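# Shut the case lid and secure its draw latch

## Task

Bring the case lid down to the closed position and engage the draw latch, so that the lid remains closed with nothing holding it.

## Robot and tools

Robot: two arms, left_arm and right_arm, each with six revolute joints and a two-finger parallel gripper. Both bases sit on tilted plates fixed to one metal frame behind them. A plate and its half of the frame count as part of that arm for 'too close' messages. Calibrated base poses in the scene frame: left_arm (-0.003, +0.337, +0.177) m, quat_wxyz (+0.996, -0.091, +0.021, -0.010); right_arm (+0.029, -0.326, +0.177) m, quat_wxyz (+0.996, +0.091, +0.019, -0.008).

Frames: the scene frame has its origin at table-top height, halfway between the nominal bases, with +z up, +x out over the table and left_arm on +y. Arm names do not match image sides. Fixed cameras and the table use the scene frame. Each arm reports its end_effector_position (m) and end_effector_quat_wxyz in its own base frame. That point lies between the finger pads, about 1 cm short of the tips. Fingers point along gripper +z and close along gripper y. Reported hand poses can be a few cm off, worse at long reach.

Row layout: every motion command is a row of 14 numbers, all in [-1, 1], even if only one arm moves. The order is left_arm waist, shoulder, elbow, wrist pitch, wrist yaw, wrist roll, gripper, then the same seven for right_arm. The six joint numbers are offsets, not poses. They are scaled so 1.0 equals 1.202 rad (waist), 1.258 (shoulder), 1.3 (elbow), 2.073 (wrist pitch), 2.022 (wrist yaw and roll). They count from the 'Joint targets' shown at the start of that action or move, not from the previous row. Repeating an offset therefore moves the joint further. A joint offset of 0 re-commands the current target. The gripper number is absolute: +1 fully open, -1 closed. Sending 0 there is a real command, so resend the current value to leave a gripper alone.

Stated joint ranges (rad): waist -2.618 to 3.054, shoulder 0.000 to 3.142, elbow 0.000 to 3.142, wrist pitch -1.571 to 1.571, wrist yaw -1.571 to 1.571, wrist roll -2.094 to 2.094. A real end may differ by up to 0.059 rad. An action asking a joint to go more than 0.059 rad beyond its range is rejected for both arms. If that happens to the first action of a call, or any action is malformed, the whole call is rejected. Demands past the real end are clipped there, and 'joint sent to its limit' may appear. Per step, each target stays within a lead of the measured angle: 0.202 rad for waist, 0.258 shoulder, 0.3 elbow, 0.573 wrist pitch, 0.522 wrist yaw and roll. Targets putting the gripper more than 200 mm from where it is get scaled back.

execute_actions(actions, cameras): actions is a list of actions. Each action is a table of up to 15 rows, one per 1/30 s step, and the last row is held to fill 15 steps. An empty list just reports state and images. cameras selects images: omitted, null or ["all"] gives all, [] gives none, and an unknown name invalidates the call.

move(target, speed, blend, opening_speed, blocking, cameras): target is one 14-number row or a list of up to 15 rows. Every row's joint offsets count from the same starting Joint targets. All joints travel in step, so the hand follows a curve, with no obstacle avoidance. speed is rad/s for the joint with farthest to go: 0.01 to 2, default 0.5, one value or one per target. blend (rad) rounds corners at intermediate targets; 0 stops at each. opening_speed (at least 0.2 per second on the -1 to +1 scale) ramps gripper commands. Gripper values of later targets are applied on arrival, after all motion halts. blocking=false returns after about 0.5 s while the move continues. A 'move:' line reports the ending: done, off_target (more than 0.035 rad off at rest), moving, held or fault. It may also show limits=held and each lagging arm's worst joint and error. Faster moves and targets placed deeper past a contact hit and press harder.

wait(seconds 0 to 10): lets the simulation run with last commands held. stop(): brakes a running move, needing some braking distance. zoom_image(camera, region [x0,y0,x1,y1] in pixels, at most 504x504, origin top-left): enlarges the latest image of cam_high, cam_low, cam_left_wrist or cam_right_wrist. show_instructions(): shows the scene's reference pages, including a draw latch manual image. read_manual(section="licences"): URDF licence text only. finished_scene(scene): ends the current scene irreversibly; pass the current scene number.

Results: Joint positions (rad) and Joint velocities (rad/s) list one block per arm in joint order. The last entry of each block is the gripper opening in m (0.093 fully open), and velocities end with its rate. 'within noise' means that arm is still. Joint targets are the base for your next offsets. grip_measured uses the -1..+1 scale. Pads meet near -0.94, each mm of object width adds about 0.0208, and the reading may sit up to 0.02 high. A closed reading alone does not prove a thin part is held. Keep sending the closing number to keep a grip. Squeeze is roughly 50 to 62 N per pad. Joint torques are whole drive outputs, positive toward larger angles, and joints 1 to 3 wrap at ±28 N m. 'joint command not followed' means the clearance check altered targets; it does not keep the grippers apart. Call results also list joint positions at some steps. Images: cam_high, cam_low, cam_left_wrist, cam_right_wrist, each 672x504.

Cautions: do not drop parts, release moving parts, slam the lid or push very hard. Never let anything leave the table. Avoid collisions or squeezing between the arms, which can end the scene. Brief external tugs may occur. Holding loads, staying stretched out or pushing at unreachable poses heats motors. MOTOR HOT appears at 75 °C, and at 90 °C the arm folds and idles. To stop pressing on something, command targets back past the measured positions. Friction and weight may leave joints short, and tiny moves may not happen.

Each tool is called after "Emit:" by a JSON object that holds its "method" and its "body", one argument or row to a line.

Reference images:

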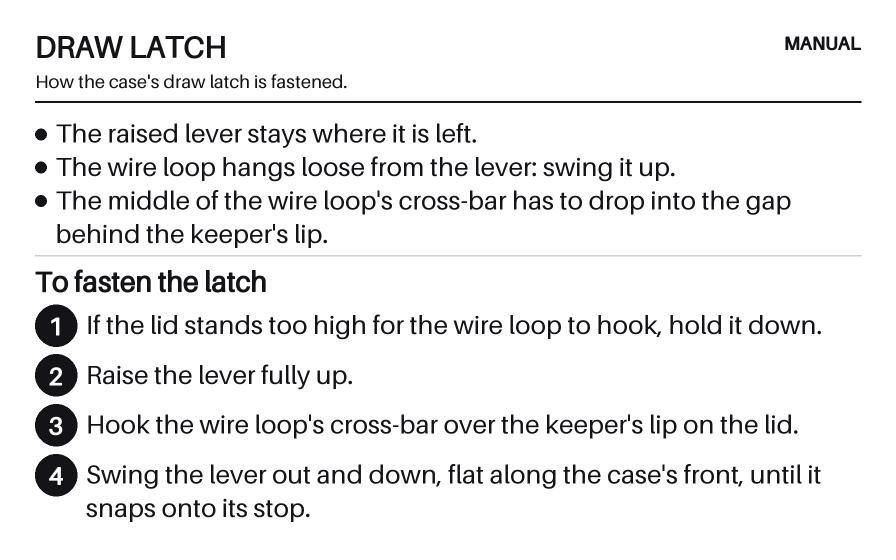

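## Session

Emit:
{"method": "wait", "body": {
  "seconds": 0
}}

Emit:
{"method": "zoom_image", "body": {
  "camera": "cam_low",
  "region": [240, 90, 500, 290]
}}

Scene clock: 0.00 s.
left_arm: end_effector_position=(+0.2309, -0.1673, +0.1511) grip_measured=+1.000 end_effector_quat_wxyz=(+0.402, +0.437, +0.627, -0.504) | right_arm: end_effector_position=(+0.3828, +0.2423, +0.1596) grip_measured=+1.000 end_effector_quat_wxyz=(+0.099, -0.092, +0.991, -0.026)
Joint positions: left_arm=[-0.007 1.39 0.629 -0.411 1.387 0.876 0.093] | right_arm=[0.617 2.199 2.243 -1.468 0.143 0.422 0.093]
Joint velocities: within noise
Joint torques (N m): no reading
Motor temperatures (°C): left_arm=[27 34 29 27 26 26 23] | right_arm=[24 35 34 24 24 26 23]
Heat: left arm: 34 °C; right arm: 35 °C.
Joint targets: left_arm=[-0.008 1.382 0.641 -0.406 1.391 0.876] | right_arm=[0.616 2.194 2.248 -1.471 0.143 0.422]
Tool commands: left_gripper/opening=+1.0 right_gripper/opening=+1.0

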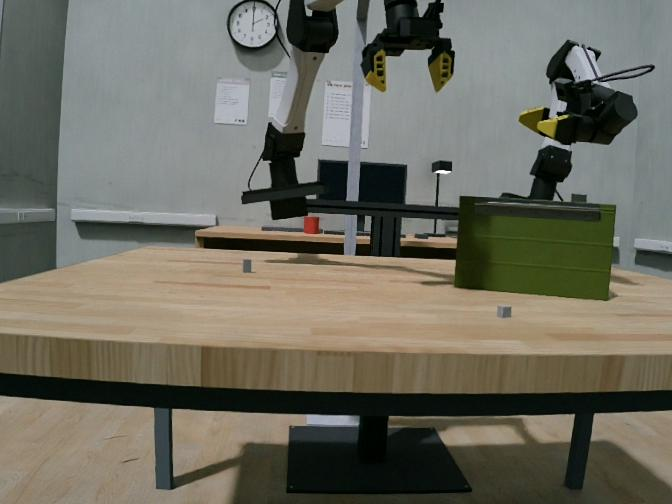

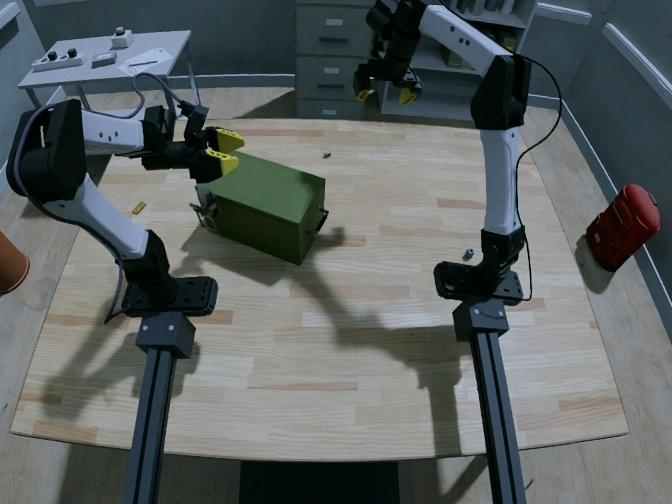

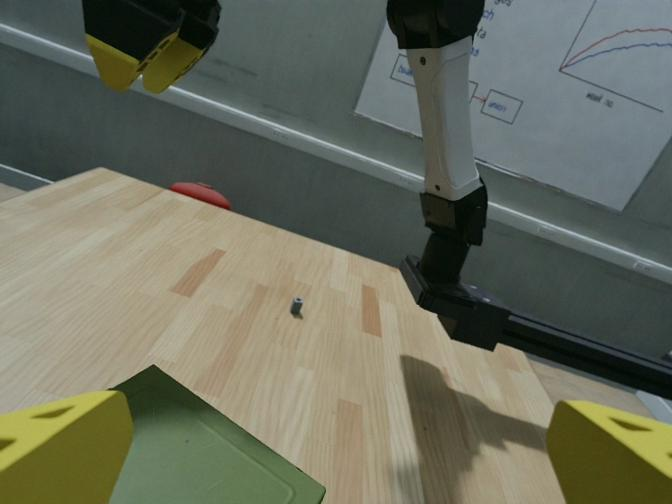

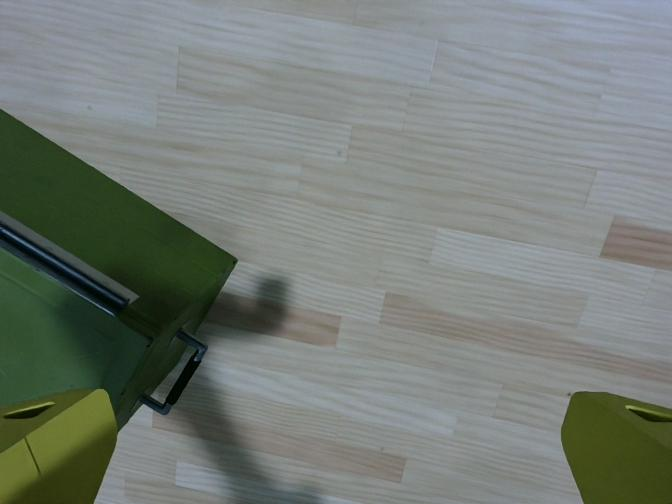

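Scaled by 1.938 from the camera's 672x504 image, which has a finer 960x720 frame.

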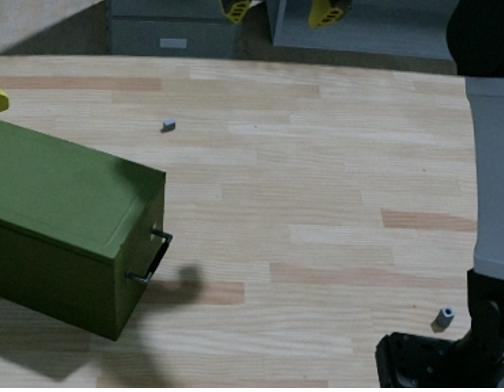

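Emit:
{"method": "zoom_image", "body": {
  "camera": "cam_low",
  "region": [170, 120, 350, 290]
}}

Emit:
{"method": "zoom_image", "body": {
  "camera": "cam_high",
  "region": [420, 150, 660, 330]
}}

Scaled by 2.800 from the camera's 672x504 image, which has a finer 960x720 frame.

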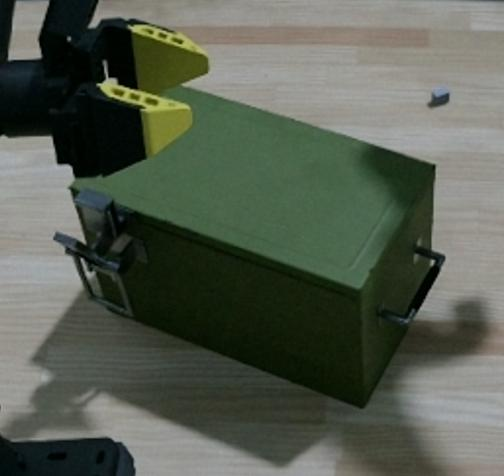

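Scaled by 2.100 from the camera's 672x504 image, which has a finer 960x720 frame.

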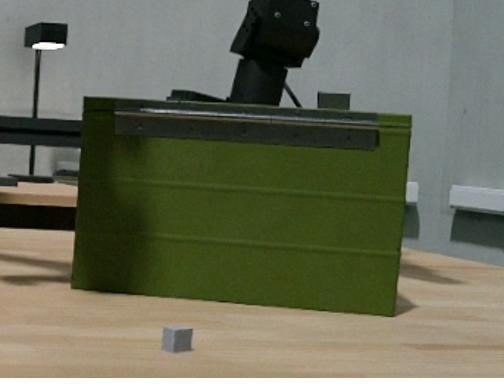

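Emit:
{"method": "move", "body": {
  "target": [0,0,0,0,0,0,1, 0.215,-0.11,-0.68,0.42,-0.03,0.29,-0.3],
  "speed": 0.9,
  "cameras": ["cam_right_wrist"]
}}

Scene clock: 70.33 s.
left_arm: end_effector_position=(+0.2309, -0.1673, +0.1511) grip_measured=+1.000 end_effector_quat_wxyz=(+0.402, +0.437, +0.627, -0.504) | right_arm: end_effector_position=(+0.2915, +0.3248, -0.0030) grip_measured=-0.298 end_effector_quat_wxyz=(+0.113, +0.066, +0.988, +0.076)
Joint positions: left_arm=[-0.007 1.39 0.629 -0.411 1.387 0.876 0.093] | right_arm=[0.875 2.082 1.377 -0.608 0.093 0.997 0.031]
Joint velocities: within noise
Joint torques (N m): left_arm=[-1.39 -5.27 7.53 1.06 0.58 0.05] | right_arm=[1.73 -14.49 5.34 1.48 0.1 0.14]
Motor temperatures (°C): left_arm=[27 36 32 28 27 26 23] | right_arm=[24 47 38 25 24 26 23]
Heat: left arm: 36 °C; right arm: 47 °C.
Joint targets: left_arm=[-0.008 1.382 0.641 -0.406 1.391 0.876] | right_arm=[0.874 2.055 1.364 -0.600 0.082 1.008]
move: done
Images, in order (width x height): cam_right_wrist 672x504.

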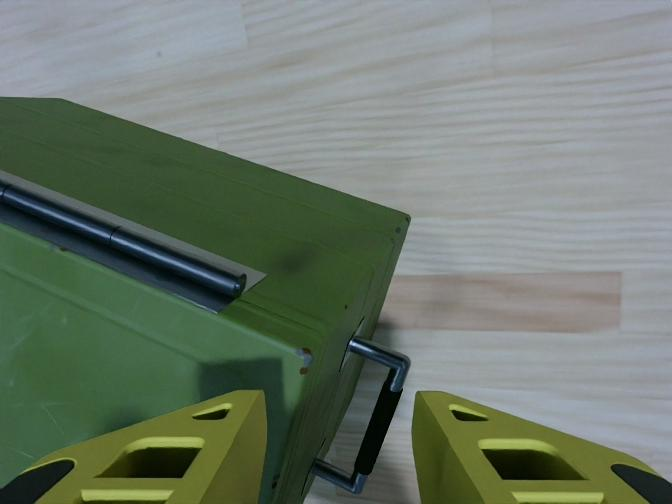

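Emit:
{"method": "move", "body": {
  "target": [0,0,0,0,0,0,1, 0.178,0.008,-0.449,0.340,-0.013,0.216,-0.35],
  "speed": 0.6,
  "cameras": ["cam_right_wrist","cam_low"]
}}

Scene clock: 93.87 s.
left_arm: end_effector_position=(+0.2309, -0.1673, +0.1511) grip_measured=+1.000 end_effector_quat_wxyz=(+0.402, +0.437, +0.627, -0.504) | right_arm: end_effector_position=(+0.1803, +0.3172, -0.0984) grip_measured=-0.348 end_effector_quat_wxyz=(+0.090, +0.177, +0.965, +0.171)
Joint positions: left_arm=[-0.007 1.39 0.629 -0.411 1.387 0.876 0.093] | right_arm=[1.085 2.077 0.791 0.098 0.067 1.434 0.028]
Joint velocities: within noise
Joint torques (N m): left_arm=[-1.37 -5.22 7.5 1.06 0.59 0.05] | right_arm=[1.47 -10.84 3.92 1.79 0.1 0.15]
Motor temperatures (°C): left_arm=[27 36 33 28 27 26 23] | right_arm=[24 48 39 26 24 26 23]
Heat: left arm: 36 °C; right arm: 48 °C.
Joint targets: left_arm=[-0.008 1.382 0.641 -0.406 1.391 0.876] | right_arm=[1.088 2.065 0.780 0.104 0.056 1.445]
move: done
Images, in order (width x height): cam_low 672x504, cam_right_wrist 672x504.

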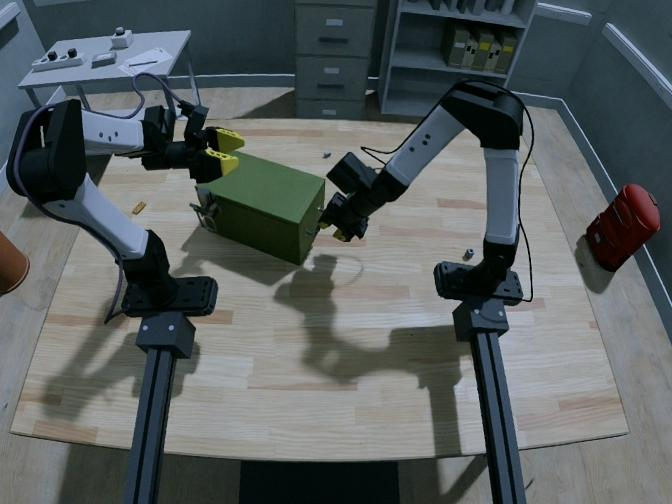

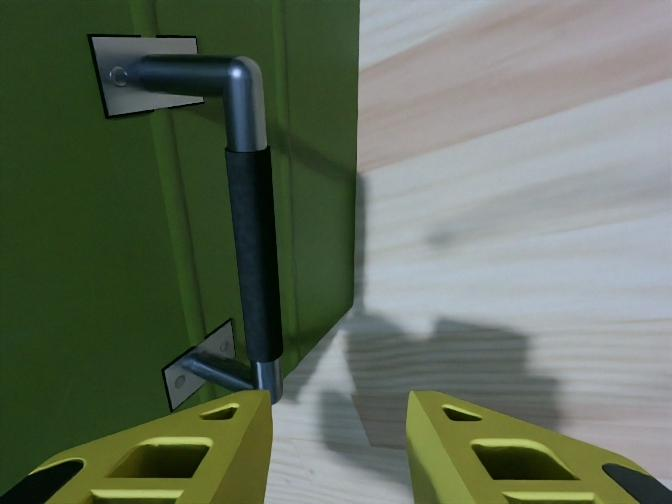

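Emit:
{"method": "move", "body": {
  "target": [
    [0,0,0,0,0,0,1, -0.0815,-0.0596,0.0462,-0.0646,-0.0178,-0.047,-0.35],
    [0,0,0,0,0,0,1, -0.0857,0.1169,0.1269,-0.0077,-0.0178,-0.0445,-0.35]
  ],
  "speed": 0.25,
  "cameras": ["cam_right_wrist","cam_low"]
}}

Scene clock: 127.37 s.
left_arm: end_effector_position=(+0.2309, -0.1673, +0.1511) grip_measured=+1.000 end_effector_quat_wxyz=(+0.402, +0.437, +0.627, -0.504) | right_arm: end_effector_position=(+0.2187, +0.3260, -0.1149) grip_measured=-0.348 end_effector_quat_wxyz=(+0.086, +0.183, +0.965, +0.167)
Joint positions: left_arm=[-0.007 1.39 0.629 -0.411 1.387 0.876 0.093] | right_arm=[0.993 2.197 0.921 0.082 0.032 1.363 0.028]
Joint velocities: within noise
Joint torques (N m): left_arm=[-1.35 -5.29 7.49 1.06 0.59 0.05] | right_arm=[0.84 -9.31 6.52 1.77 0.07 -0.02]
Motor temperatures (°C): left_arm=[27 36 34 28 27 26 23] | right_arm=[24 44 37 27 24 26 23]
Heat: left arm: 36 °C; right arm: 44 °C.
Joint targets: left_arm=[-0.008 1.382 0.641 -0.406 1.391 0.876] | right_arm=[0.985 2.212 0.945 0.089 0.020 1.355]
move: done
Images, in order (width x height): cam_low 672x504, cam_right_wrist 672x504.

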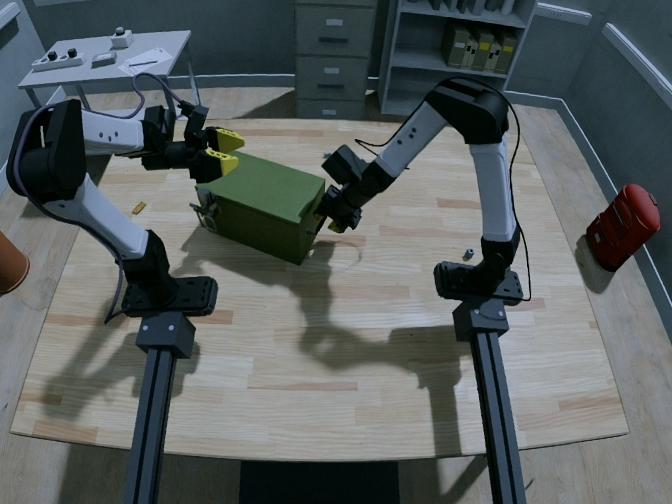

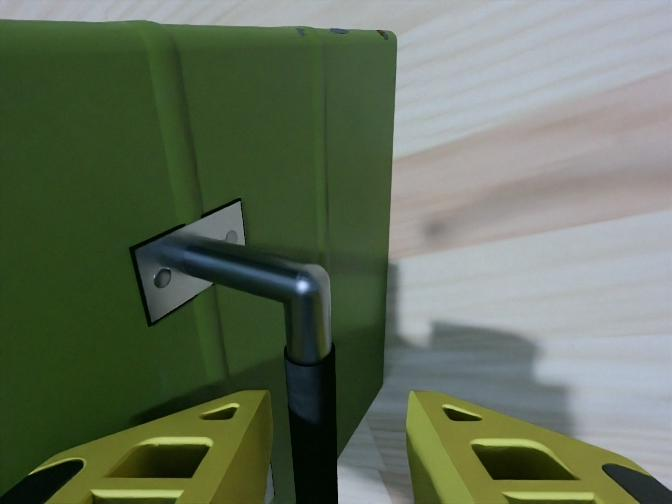

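Emit:
{"method": "move", "body": {
  "target": [
    [0,0,0,0,0,0,1, 0,0,0.012,0,0,0,-0.35],
    [0,0,0,0,0,0,1, 0,0,0.012,0,0,0,-0.95]
  ],
  "opening_speed": 0.6,
  "cameras": ["cam_right_wrist","cam_high"]
}}

Scene clock: 133.13 s.
left_arm: end_effector_position=(+0.2309, -0.1673, +0.1511) grip_measured=+1.000 end_effector_quat_wxyz=(+0.402, +0.437, +0.627, -0.504) | right_arm: end_effector_position=(+0.2219, +0.3300, -0.1122) grip_measured=-0.923 end_effector_quat_wxyz=(+0.088, +0.179, +0.965, +0.170)
Joint positions: left_arm=[-0.007 1.39 0.629 -0.411 1.387 0.876 0.093] | right_arm=[0.992 2.197 0.938 0.072 0.031 1.354 0.001]
Joint velocities: within noise
Joint torques (N m): left_arm=[-1.36 -5.23 7.5 1.05 0.58 0.04] | right_arm=[0.99 -9.48 6.49 1.87 0.07 0.05]
Motor temperatures (°C): left_arm=[27 36 34 28 27 26 23] | right_arm=[24 44 37 27 24 26 23]
Heat: left arm: 36 °C; right arm: 44 °C.
Joint targets: left_arm=[-0.008 1.382 0.641 -0.406 1.391 0.876] | right_arm=[0.985 2.212 0.960 0.089 0.020 1.355]
move: done
Images, in order (width x height): cam_high 672x504, cam_right_wrist 672x504.

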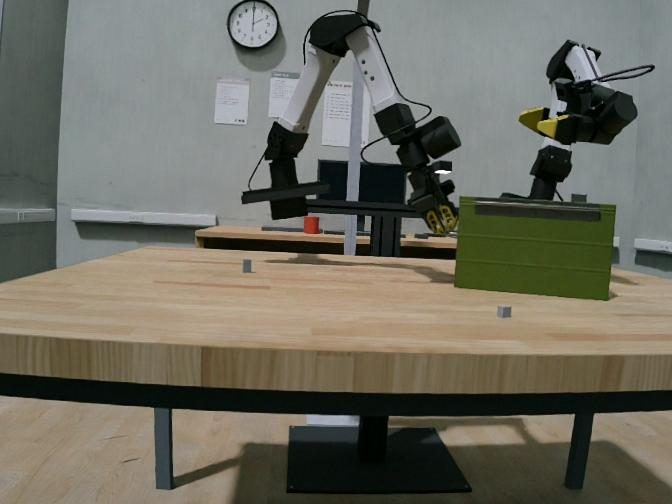

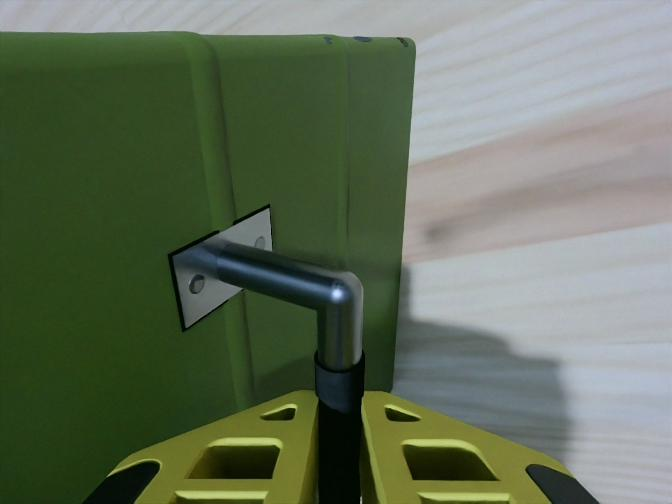

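Emit:
{"method": "move", "body": {
  "target": [0,0,0,0,0,0,1, -0.2745,0.0079,0.1277,-0.1563,-0.136,-0.3462,-0.95],
  "speed": 0.25,
  "cameras": ["cam_right_wrist","cam_low"]
}}

Scene clock: 169.67 s.
left_arm: end_effector_position=(+0.2309, -0.1673, +0.1511) grip_measured=+1.000 end_effector_quat_wxyz=(+0.402, +0.437, +0.627, -0.504) | right_arm: end_effector_position=(+0.2901, +0.2823, -0.1006) grip_measured=-0.923 end_effector_quat_wxyz=(+0.025, -0.003, +0.984, +0.177)
Joint positions: left_arm=[-0.007 1.39 0.629 -0.411 1.387 0.876 0.093] | right_arm=[0.67 2.224 1.101 -0.183 -0.247 0.696 0.001]
Joint velocities: within noise
Joint torques (N m): left_arm=[-1.35 -5.29 7.5 1.06 0.58 0.06] | right_arm=[0.83 -11.88 6.86 0.71 -0.13 -0.32]
Motor temperatures (°C): left_arm=[27 36 34 28 27 26 23] | right_arm=[24 45 39 28 24 26 24]
Heat: left arm: 36 °C; right arm: 45 °C.
Joint targets: left_arm=[-0.008 1.382 0.641 -0.406 1.391 0.876] | right_arm=[0.655 2.222 1.127 -0.236 -0.255 0.655]
move: off_target (right_arm); right_arm: the wrist pitch is farthest, 0.052 rad from its target
Images, in order (width x height): cam_low 672x504, cam_right_wrist 672x504.

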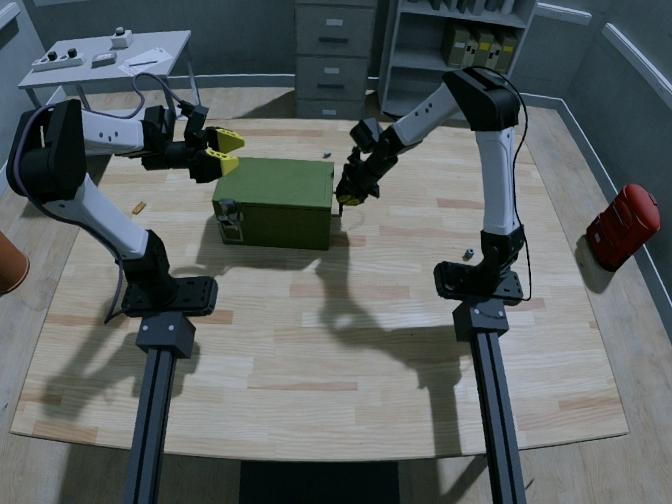

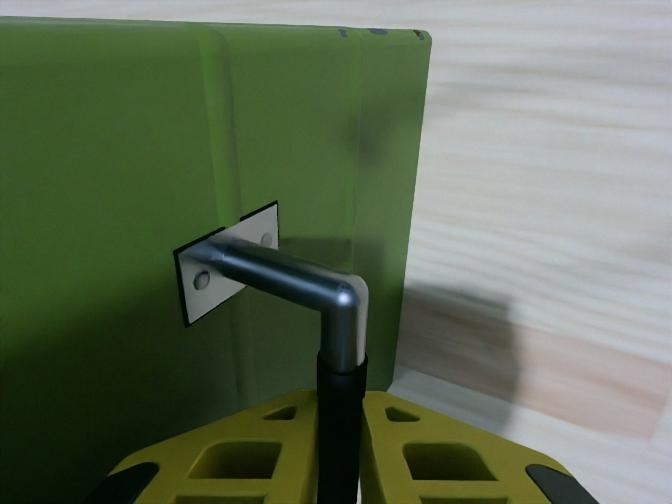

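Emit:
{"method": "move", "body": {
  "target": [0,0,0,0,0,0,1, -0.2213,0.1034,0.2669,-0.206,-0.042,-0.267,-0.95],
  "speed": 0.25,
  "cameras": ["cam_right_wrist","cam_low"]
}}

Scene clock: 175.17 s.
left_arm: end_effector_position=(+0.2309, -0.1673, +0.1511) grip_measured=+1.000 end_effector_quat_wxyz=(+0.402, +0.437, +0.627, -0.504) | right_arm: end_effector_position=(+0.3556, +0.2220, -0.0865) grip_measured=-0.923 end_effector_quat_wxyz=(-0.026, -0.136, +0.974, +0.180)
Joint positions: left_arm=[-0.007 1.39 0.629 -0.411 1.387 0.876 0.093] | right_arm=[0.415 2.351 1.441 -0.611 -0.363 0.146 0.001]
Joint velocities: within noise
Joint torques (N m): left_arm=[-1.42 -5.27 7.5 1.06 0.59 0.05] | right_arm=[0.4 -13.15 7.51 0.1 0.09 -0.22]
Motor temperatures (°C): left_arm=[27 36 34 28 27 26 23] | right_arm=[24 45 40 27 24 26 24]
Heat: left arm: 36 °C; right arm: 45 °C.
Joint targets: left_arm=[-0.008 1.382 0.641 -0.406 1.391 0.876] | right_arm=[0.389 2.352 1.473 -0.662 -0.340 0.115]
move: off_target (right_arm); right_arm: the wrist pitch is farthest, 0.052 rad from its target
Images, in order (width x height): cam_low 672x504, cam_right_wrist 672x504.

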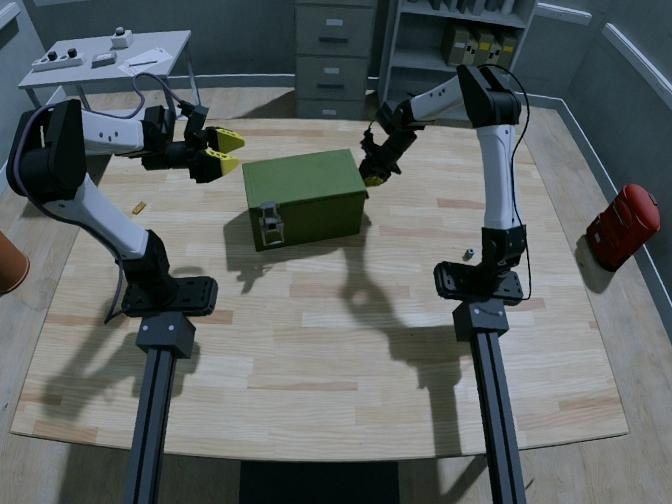

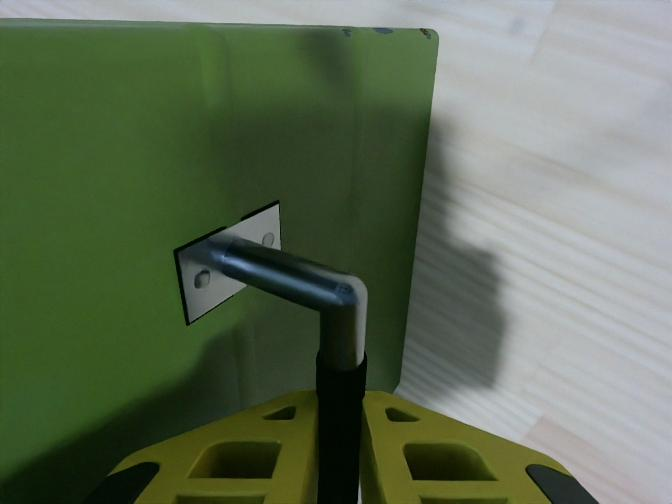

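Emit:
{"method": "move", "body": {
  "target": [
    [0,0,0,0,0,0,1, -0.1755,0.0541,0.1669,-0.109,0.001,-0.1088,-0.95],
    [0,0,0,0,0,0,1, -0.3303,0.2099,0.51,-0.2595,0.0084,-0.2052,-0.95]
  ],
  "speed": 0.2,
  "blend": 0.05
}}

Scene clock: 192.20 s.
left_arm: end_effector_position=(+0.2309, -0.1673, +0.1511) grip_measured=+1.000 end_effector_quat_wxyz=(+0.402, +0.437, +0.627, -0.504) | right_arm: end_effector_position=(+0.4520, +0.0735, -0.0537) grip_measured=-0.923 end_effector_quat_wxyz=(-0.051, -0.156, +0.968, +0.191)
Joint positions: left_arm=[-0.007 1.39 0.629 -0.411 1.387 0.876 0.093] | right_arm=[0.029 2.616 2.09 -1.202 -0.366 -0.319 0.001]
Joint velocities: within noise
Joint torques (N m): left_arm=[-1.33 -5.26 7.47 1.05 0.58 0.05] | right_arm=[-0.01 -15.72 8.91 0 0.29 0.22]
Motor temperatures (°C): left_arm=[27 36 34 28 27 26 23] | right_arm=[24 47 40 26 24 26 25]
Heat: left arm: 36 °C; right arm: 47 °C.
Joint targets: left_arm=[-0.008 1.382 0.641 -0.406 1.391 0.876] | right_arm=[-0.008 2.616 2.137 -1.200 -0.323 -0.300]
move: off_target (right_arm); right_arm: the elbow is farthest, 0.046 rad from its target

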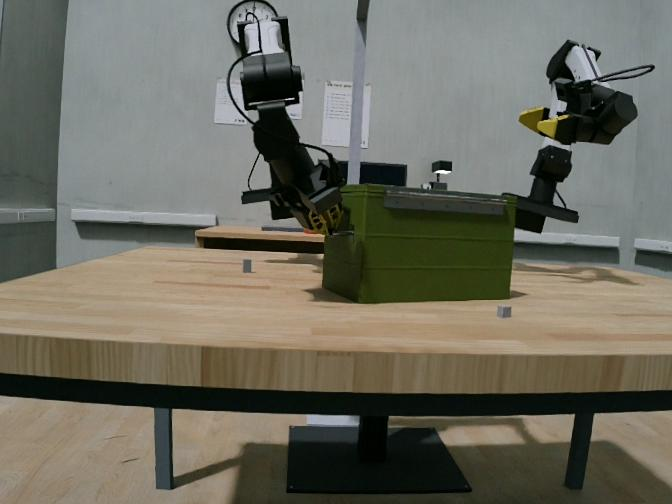

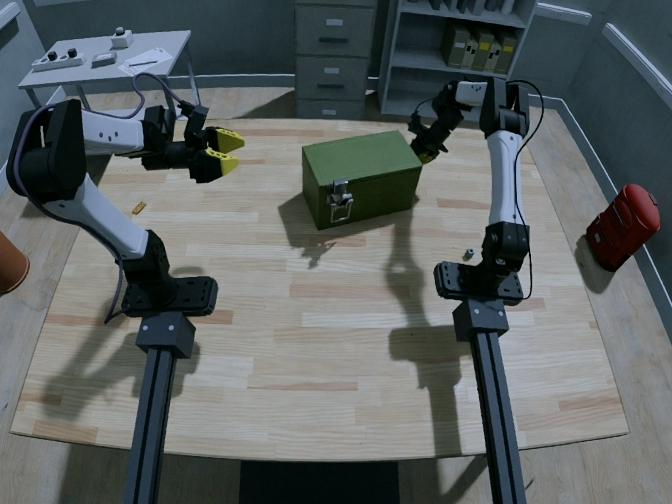

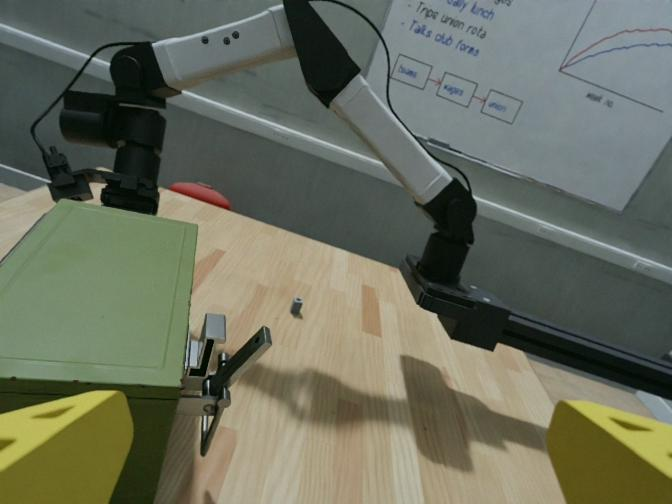

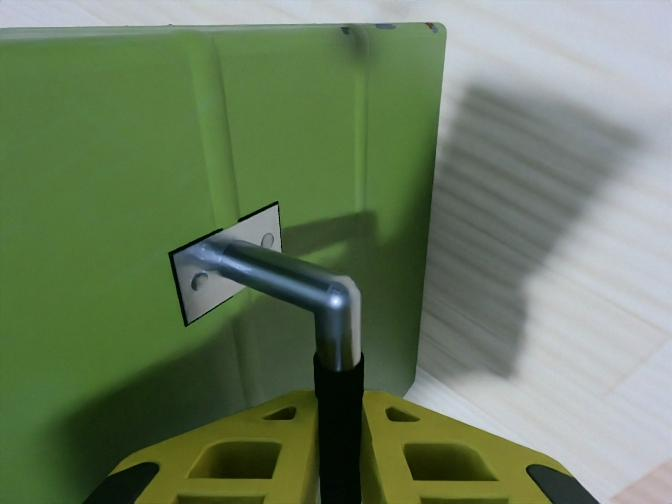

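Emit:
{"method": "zoom_image", "body": {
  "camera": "cam_left_wrist",
  "region": [140, 290, 300, 470]
}}

Emit:
{"method": "zoom_image", "body": {
  "camera": "cam_low",
  "region": [290, 120, 430, 240]
}}

Scaled by 2.800 from the camera's 672x504 image, which has a finer 960x720 frame.

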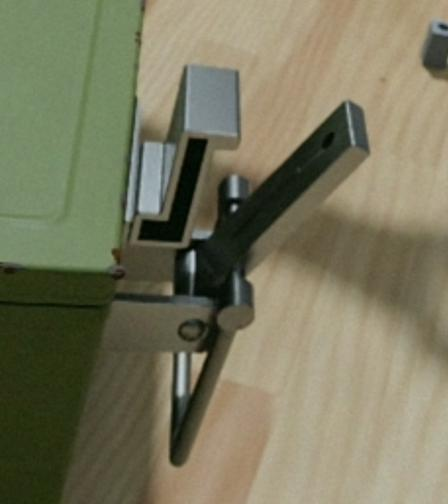

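Scaled by 3.600 from the camera's 672x504 image, which has a finer 960x720 frame.

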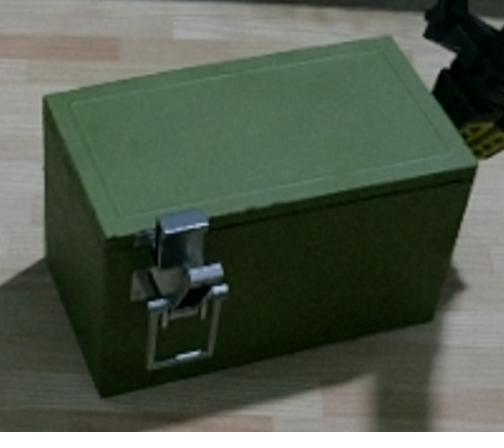

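Emit:
{"method": "move", "body": {
  "target": [
    [0,0,0,0,0,0,1, 0,0,0,0,0,0,-0.3],
    [0,0,0,0,0,0,1, -0.0374,-0.0421,0.1,-0.0885,0,0,-0.3],
    [0,0,0,0,0,0,1, 0.256,-0.49,-0.028,-0.048,0.011,0.05,-0.3],
    [0,0,0,0,0,0,1, 0.8386,-0.688,-0.567,0.241,0.308,0.346,-0.3]
  ],
  "speed": [0.5,0.2,0.8,0.8],
  "blend": [0,0.03,0.2,0],
  "cameras": ["cam_right_wrist","cam_low"]
}}

Scene clock: 232.23 s.
left_arm: end_effector_position=(+0.2309, -0.1673, +0.1511) grip_measured=+1.000 end_effector_quat_wxyz=(+0.402, +0.437, +0.627, -0.504) | right_arm: end_effector_position=(+0.2762, +0.3434, +0.1368) grip_measured=-0.302 end_effector_quat_wxyz=(+0.279, -0.255, +0.924, +0.052)
Joint positions: left_arm=[-0.007 1.39 0.629 -0.411 1.387 0.876 0.093] | right_arm=[1.002 1.774 1.417 -0.707 0.288 0.389 0.031]
Joint velocities: within noise
Joint torques (N m): left_arm=[-1.35 -5.29 7.45 1.05 0.58 0.04] | right_arm=[1.25 -11.73 5.76 2.03 0.45 0.18]
Motor temperatures (°C): left_arm=[27 36 35 28 28 26 23] | right_arm=[24 52 46 26 24 26 25]
Heat: left arm: 36 °C; right arm: 52 °C.
Joint targets: left_arm=[-0.008 1.382 0.641 -0.406 1.391 0.876] | right_arm=[1.000 1.751 1.399 -0.701 0.300 0.400]
move: done
Images, in order (width x height): cam_low 672x504, cam_right_wrist 672x504.

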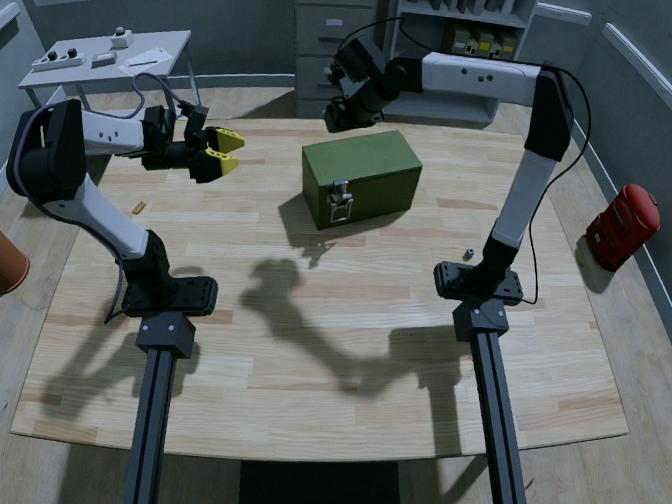

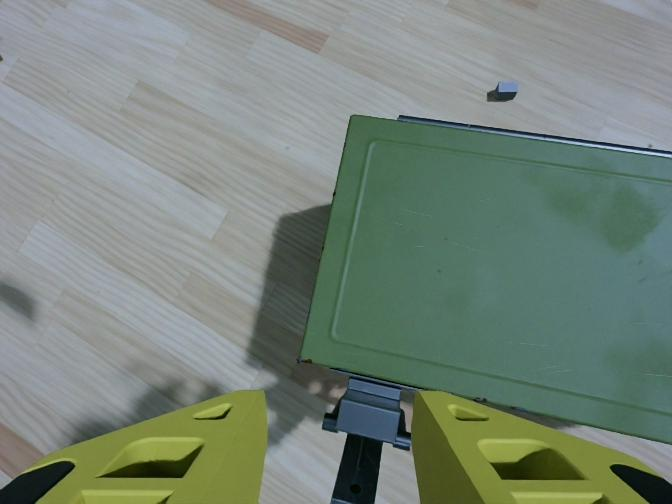

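Emit:
{"method": "zoom_image", "body": {
  "camera": "cam_right_wrist",
  "region": [280, 340, 440, 504]
}}

Emit:
{"method": "move", "body": {
  "target": [0,0,0,0,0,0,1, 0.2995,-0.0246,-0.5992,0.2754,0.2077,0.2077,-0.3],
  "speed": 0.6,
  "cameras": ["cam_right_wrist","cam_left_wrist"]
}}

Emit:
{"method": "zoom_image", "body": {
  "camera": "cam_right_wrist",
  "region": [200, 100, 500, 400]
}}

Scaled by 3.073 from the camera's 672x504 image, which has a finer 960x720 frame.

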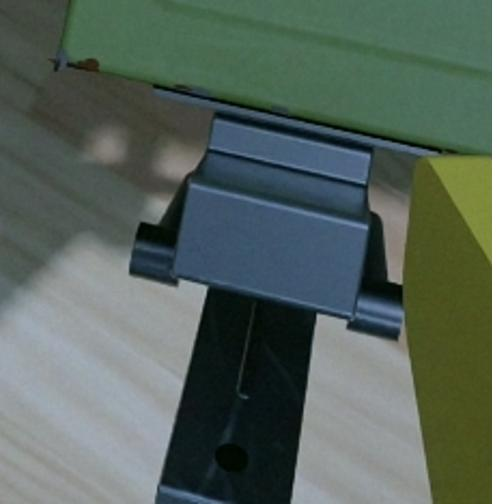

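Scene clock: 241.13 s.
left_arm: end_effector_position=(+0.2309, -0.1673, +0.1511) grip_measured=+1.000 end_effector_quat_wxyz=(+0.402, +0.437, +0.627, -0.504) | right_arm: end_effector_position=(+0.1696, +0.2622, -0.0093) grip_measured=-0.302 end_effector_quat_wxyz=(+0.375, -0.195, +0.906, -0.026)
Joint positions: left_arm=[-0.007 1.39 0.629 -0.411 1.387 0.876 0.093] | right_arm=[1.356 1.738 0.632 -0.137 0.71 0.809 0.031]
Joint velocities: within noise
Joint torques (N m): left_arm=[-1.33 -5.26 7.49 1.06 0.6 0.04] | right_arm=[1.06 -8.66 4.63 1.7 0.73 0.15]
Motor temperatures (°C): left_arm=[27 36 35 28 28 26 23] | right_arm=[24 50 45 27 24 26 24]
Heat: left arm: 36 °C; right arm: 50 °C.
Joint targets: left_arm=[-0.008 1.382 0.641 -0.406 1.391 0.876] | right_arm=[1.360 1.720 0.620 -0.130 0.720 0.820]
move: done
Images, in order (width x height): cam_left_wrist 672x504, cam_right_wrist 672x504.

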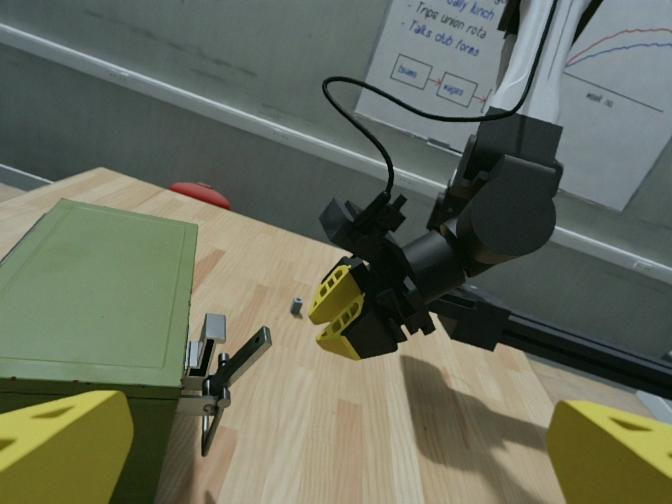

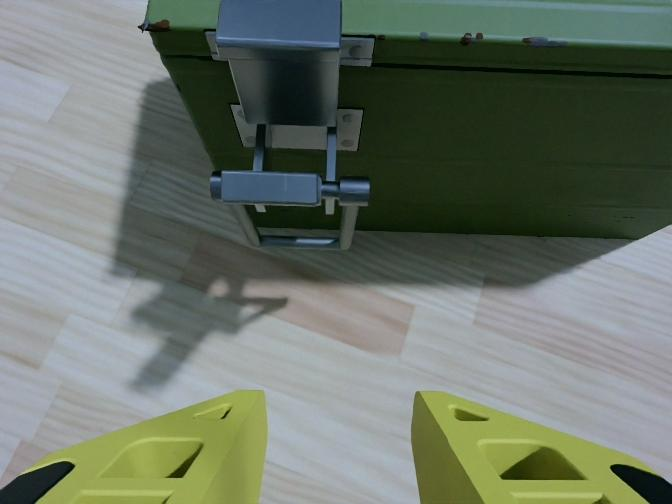

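Scaled by 1.680 from the camera's 672x504 image, which has a finer 960x720 frame.

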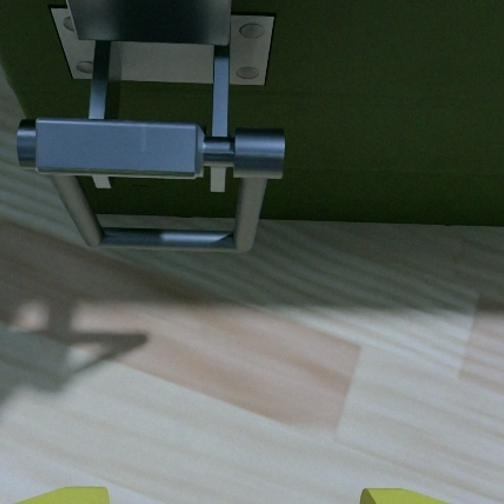

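Emit:
{"method": "zoom_image", "body": {
  "camera": "cam_left_wrist",
  "region": [160, 300, 280, 470]
}}

Scaled by 2.965 from the camera's 672x504 image, which has a finer 960x720 frame.

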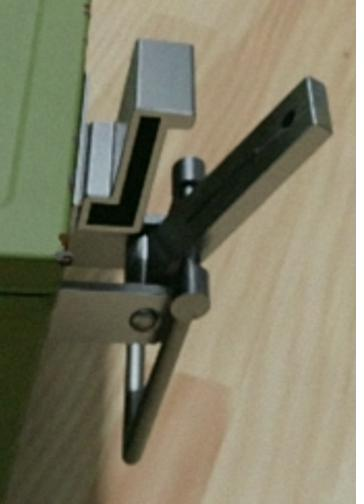

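Emit:
{"method": "move", "body": {
  "target": [0,0,0,0,0,0,1, -0.0067,0.159,-0.0138,0.1495,0.0321,-0.0321,-1],
  "speed": 0.3,
  "opening_speed": 1,
  "cameras": ["cam_right_wrist","cam_left_wrist"]
}}

Emit:
{"method": "zoom_image", "body": {
  "camera": "cam_left_wrist",
  "region": [160, 260, 340, 470]
}}

Scene clock: 297.60 s.
left_arm: end_effector_position=(+0.2309, -0.1673, +0.1511) grip_measured=+1.000 end_effector_quat_wxyz=(+0.402, +0.437, +0.627, -0.504) | right_arm: end_effector_position=(+0.1829, +0.2854, -0.0308) grip_measured=-0.979 end_effector_quat_wxyz=(+0.423, -0.181, +0.888, +0.002)
Joint positions: left_arm=[-0.007 1.39 0.629 -0.411 1.387 0.876 0.093] | right_arm=[1.356 1.907 0.617 0.174 0.775 0.766 0]
Joint velocities: within noise
Joint torques (N m): left_arm=[-1.37 -5.24 7.51 1.07 0.58 0.05] | right_arm=[0.51 -6.64 3.81 1.82 0.68 -0.03]
Motor temperatures (°C): left_arm=[27 36 35 28 28 26 23] | right_arm=[24 45 40 29 24 26 24]
Heat: left arm: 36 °C; right arm: 45 °C.
Joint targets: left_arm=[-0.008 1.382 0.641 -0.406 1.391 0.876] | right_arm=[1.352 1.920 0.602 0.180 0.785 0.755]
move: done
Images, in order (width x height): cam_left_wrist 672x504, cam_right_wrist 672x504.

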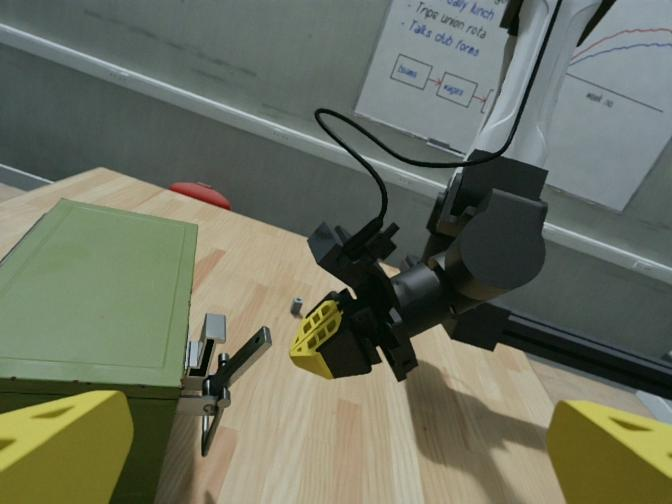

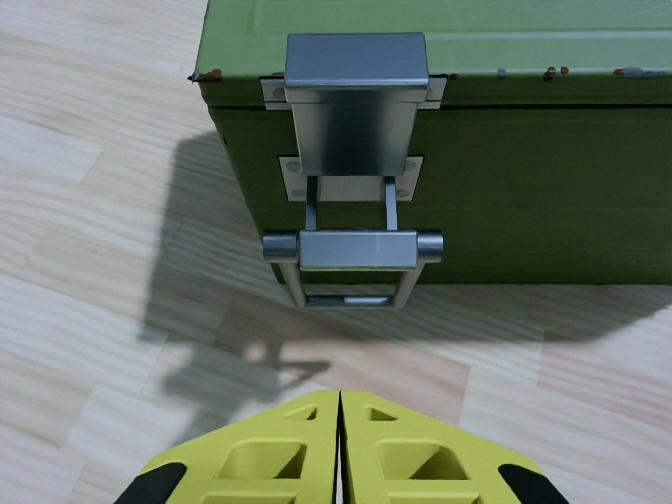

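Scaled by 2.400 from the camera's 672x504 image, which has a finer 960x720 frame.

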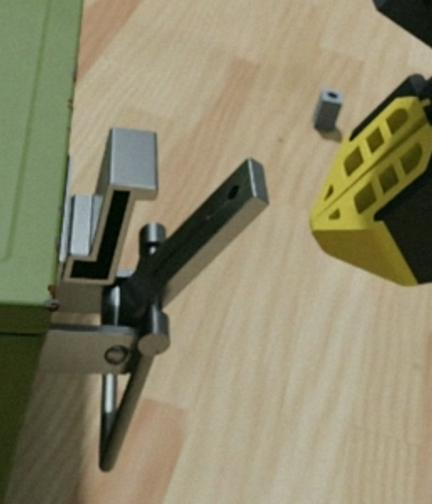

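Emit:
{"method": "move", "body": {
  "target": [0,0,0,0,0,0,1, -0.1082,0.0127,0.0815,0.0014,-0.0361,-0.0791,-1],
  "speed": 0.12,
  "cameras": ["cam_right_wrist","cam_left_wrist"]
}}

Emit:
{"method": "zoom_image", "body": {
  "camera": "cam_left_wrist",
  "region": [160, 260, 340, 470]
}}

Scene clock: 310.90 s.
left_arm: end_effector_position=(+0.2309, -0.1673, +0.1511) grip_measured=+1.000 end_effector_quat_wxyz=(+0.402, +0.437, +0.627, -0.504) | right_arm: end_effector_position=(+0.2183, +0.2865, -0.0275) grip_measured=-0.979 end_effector_quat_wxyz=(+0.412, -0.196, +0.889, -0.022)
Joint positions: left_arm=[-0.007 1.39 0.629 -0.411 1.387 0.876 0.093] | right_arm=[1.233 1.923 0.678 0.175 0.72 0.607 0]
Joint velocities: within noise
Joint torques (N m): left_arm=[-1.36 -5.27 7.49 1.05 0.58 0.05] | right_arm=[0.16 -7.05 7.43 1.97 0.48 -0.02]
Motor temperatures (°C): left_arm=[27 36 35 28 28 26 23] | right_arm=[24 43 39 30 24 26 24]
Heat: left arm: 36 °C; right arm: 43 °C.
Joint targets: left_arm=[-0.008 1.382 0.641 -0.406 1.391 0.876] | right_arm=[1.222 1.936 0.708 0.183 0.712 0.595]
move: done
Images, in order (width x height): cam_left_wrist 672x504, cam_right_wrist 672x504.

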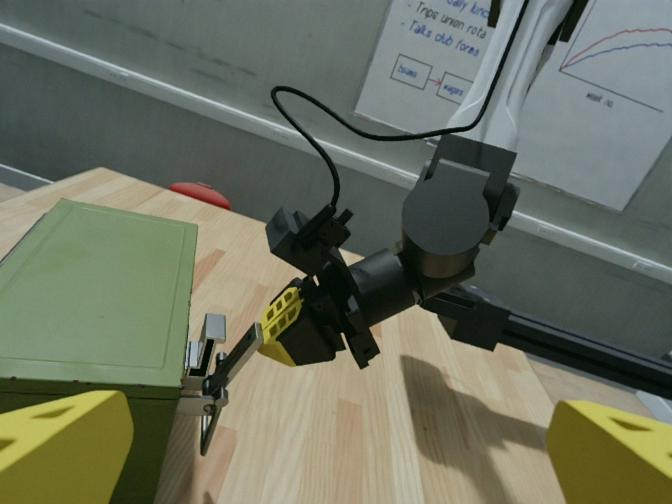

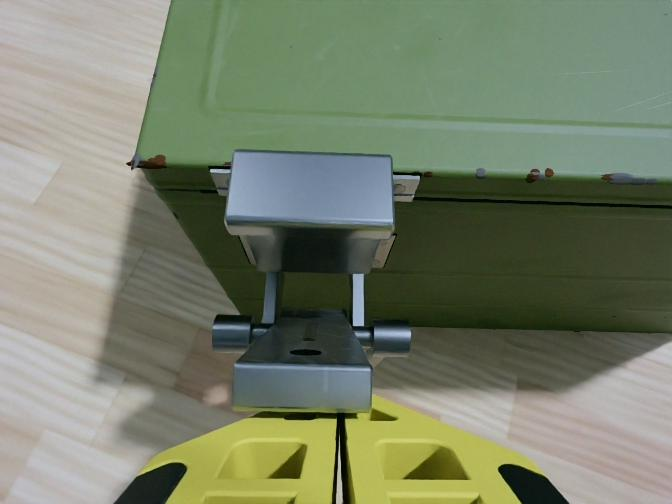

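Scaled by 2.400 from the camera's 672x504 image, which has a finer 960x720 frame.

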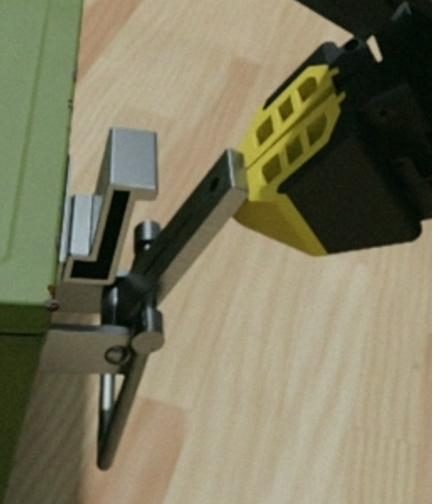

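Emit:
{"method": "move", "body": {
  "target": [0,0,0,0,0,0,1, -0.0133,0.0150,0.0448,-0.019,0,-0.008,-1],
  "speed": 0.1,
  "cameras": ["cam_right_wrist","cam_left_wrist"]
}}

Emit:
{"method": "zoom_image", "body": {
  "camera": "cam_left_wrist",
  "region": [160, 260, 340, 470]
}}

Scene clock: 319.97 s.
left_arm: end_effector_position=(+0.2309, -0.1673, +0.1511) grip_measured=+1.000 end_effector_quat_wxyz=(+0.402, +0.437, +0.627, -0.504) | right_arm: end_effector_position=(+0.2273, +0.2919, -0.0255) grip_measured=-0.979 end_effector_quat_wxyz=(+0.409, -0.197, +0.890, -0.033)
Joint positions: left_arm=[-0.007 1.39 0.629 -0.411 1.387 0.876 0.093] | right_arm=[1.214 1.942 0.732 0.13 0.72 0.591 0]
Joint velocities: within noise
Joint torques (N m): left_arm=[-1.36 -5.26 7.53 1.06 0.58 0.05] | right_arm=[0.46 -7.5 7.88 2.03 0.48 0.01]
Motor temperatures (°C): left_arm=[27 36 35 28 28 26 23] | right_arm=[24 43 40 30 24 26 24]
Heat: left arm: 36 °C; right arm: 43 °C.
Joint targets: left_arm=[-0.008 1.382 0.641 -0.406 1.391 0.876] | right_arm=[1.206 1.955 0.767 0.144 0.712 0.579]
move: done
Images, in order (width x height): cam_left_wrist 672x504, cam_right_wrist 672x504.

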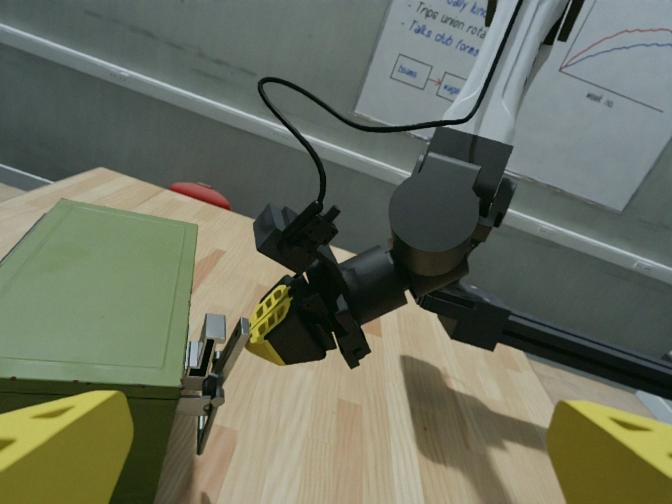

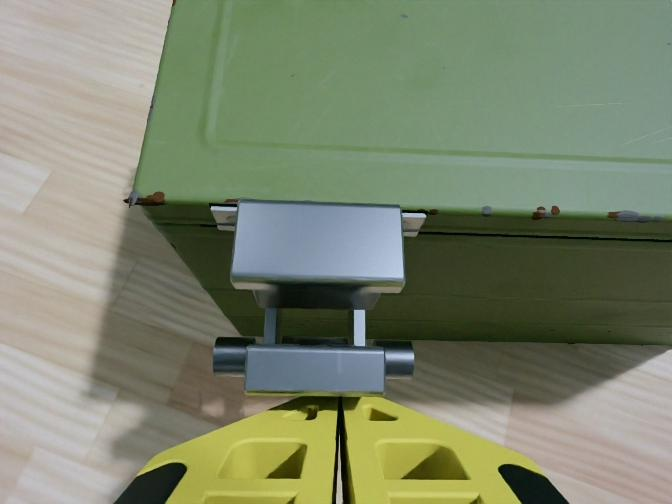

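Scaled by 2.400 from the camera's 672x504 image, which has a finer 960x720 frame.

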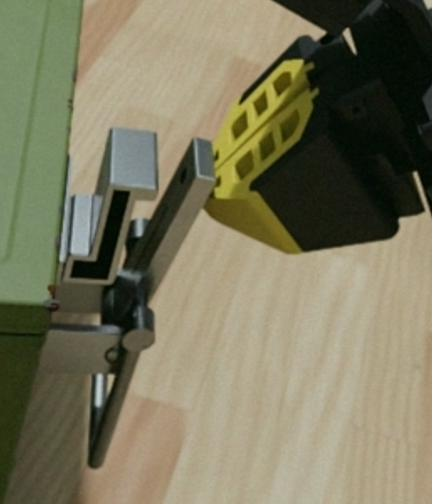

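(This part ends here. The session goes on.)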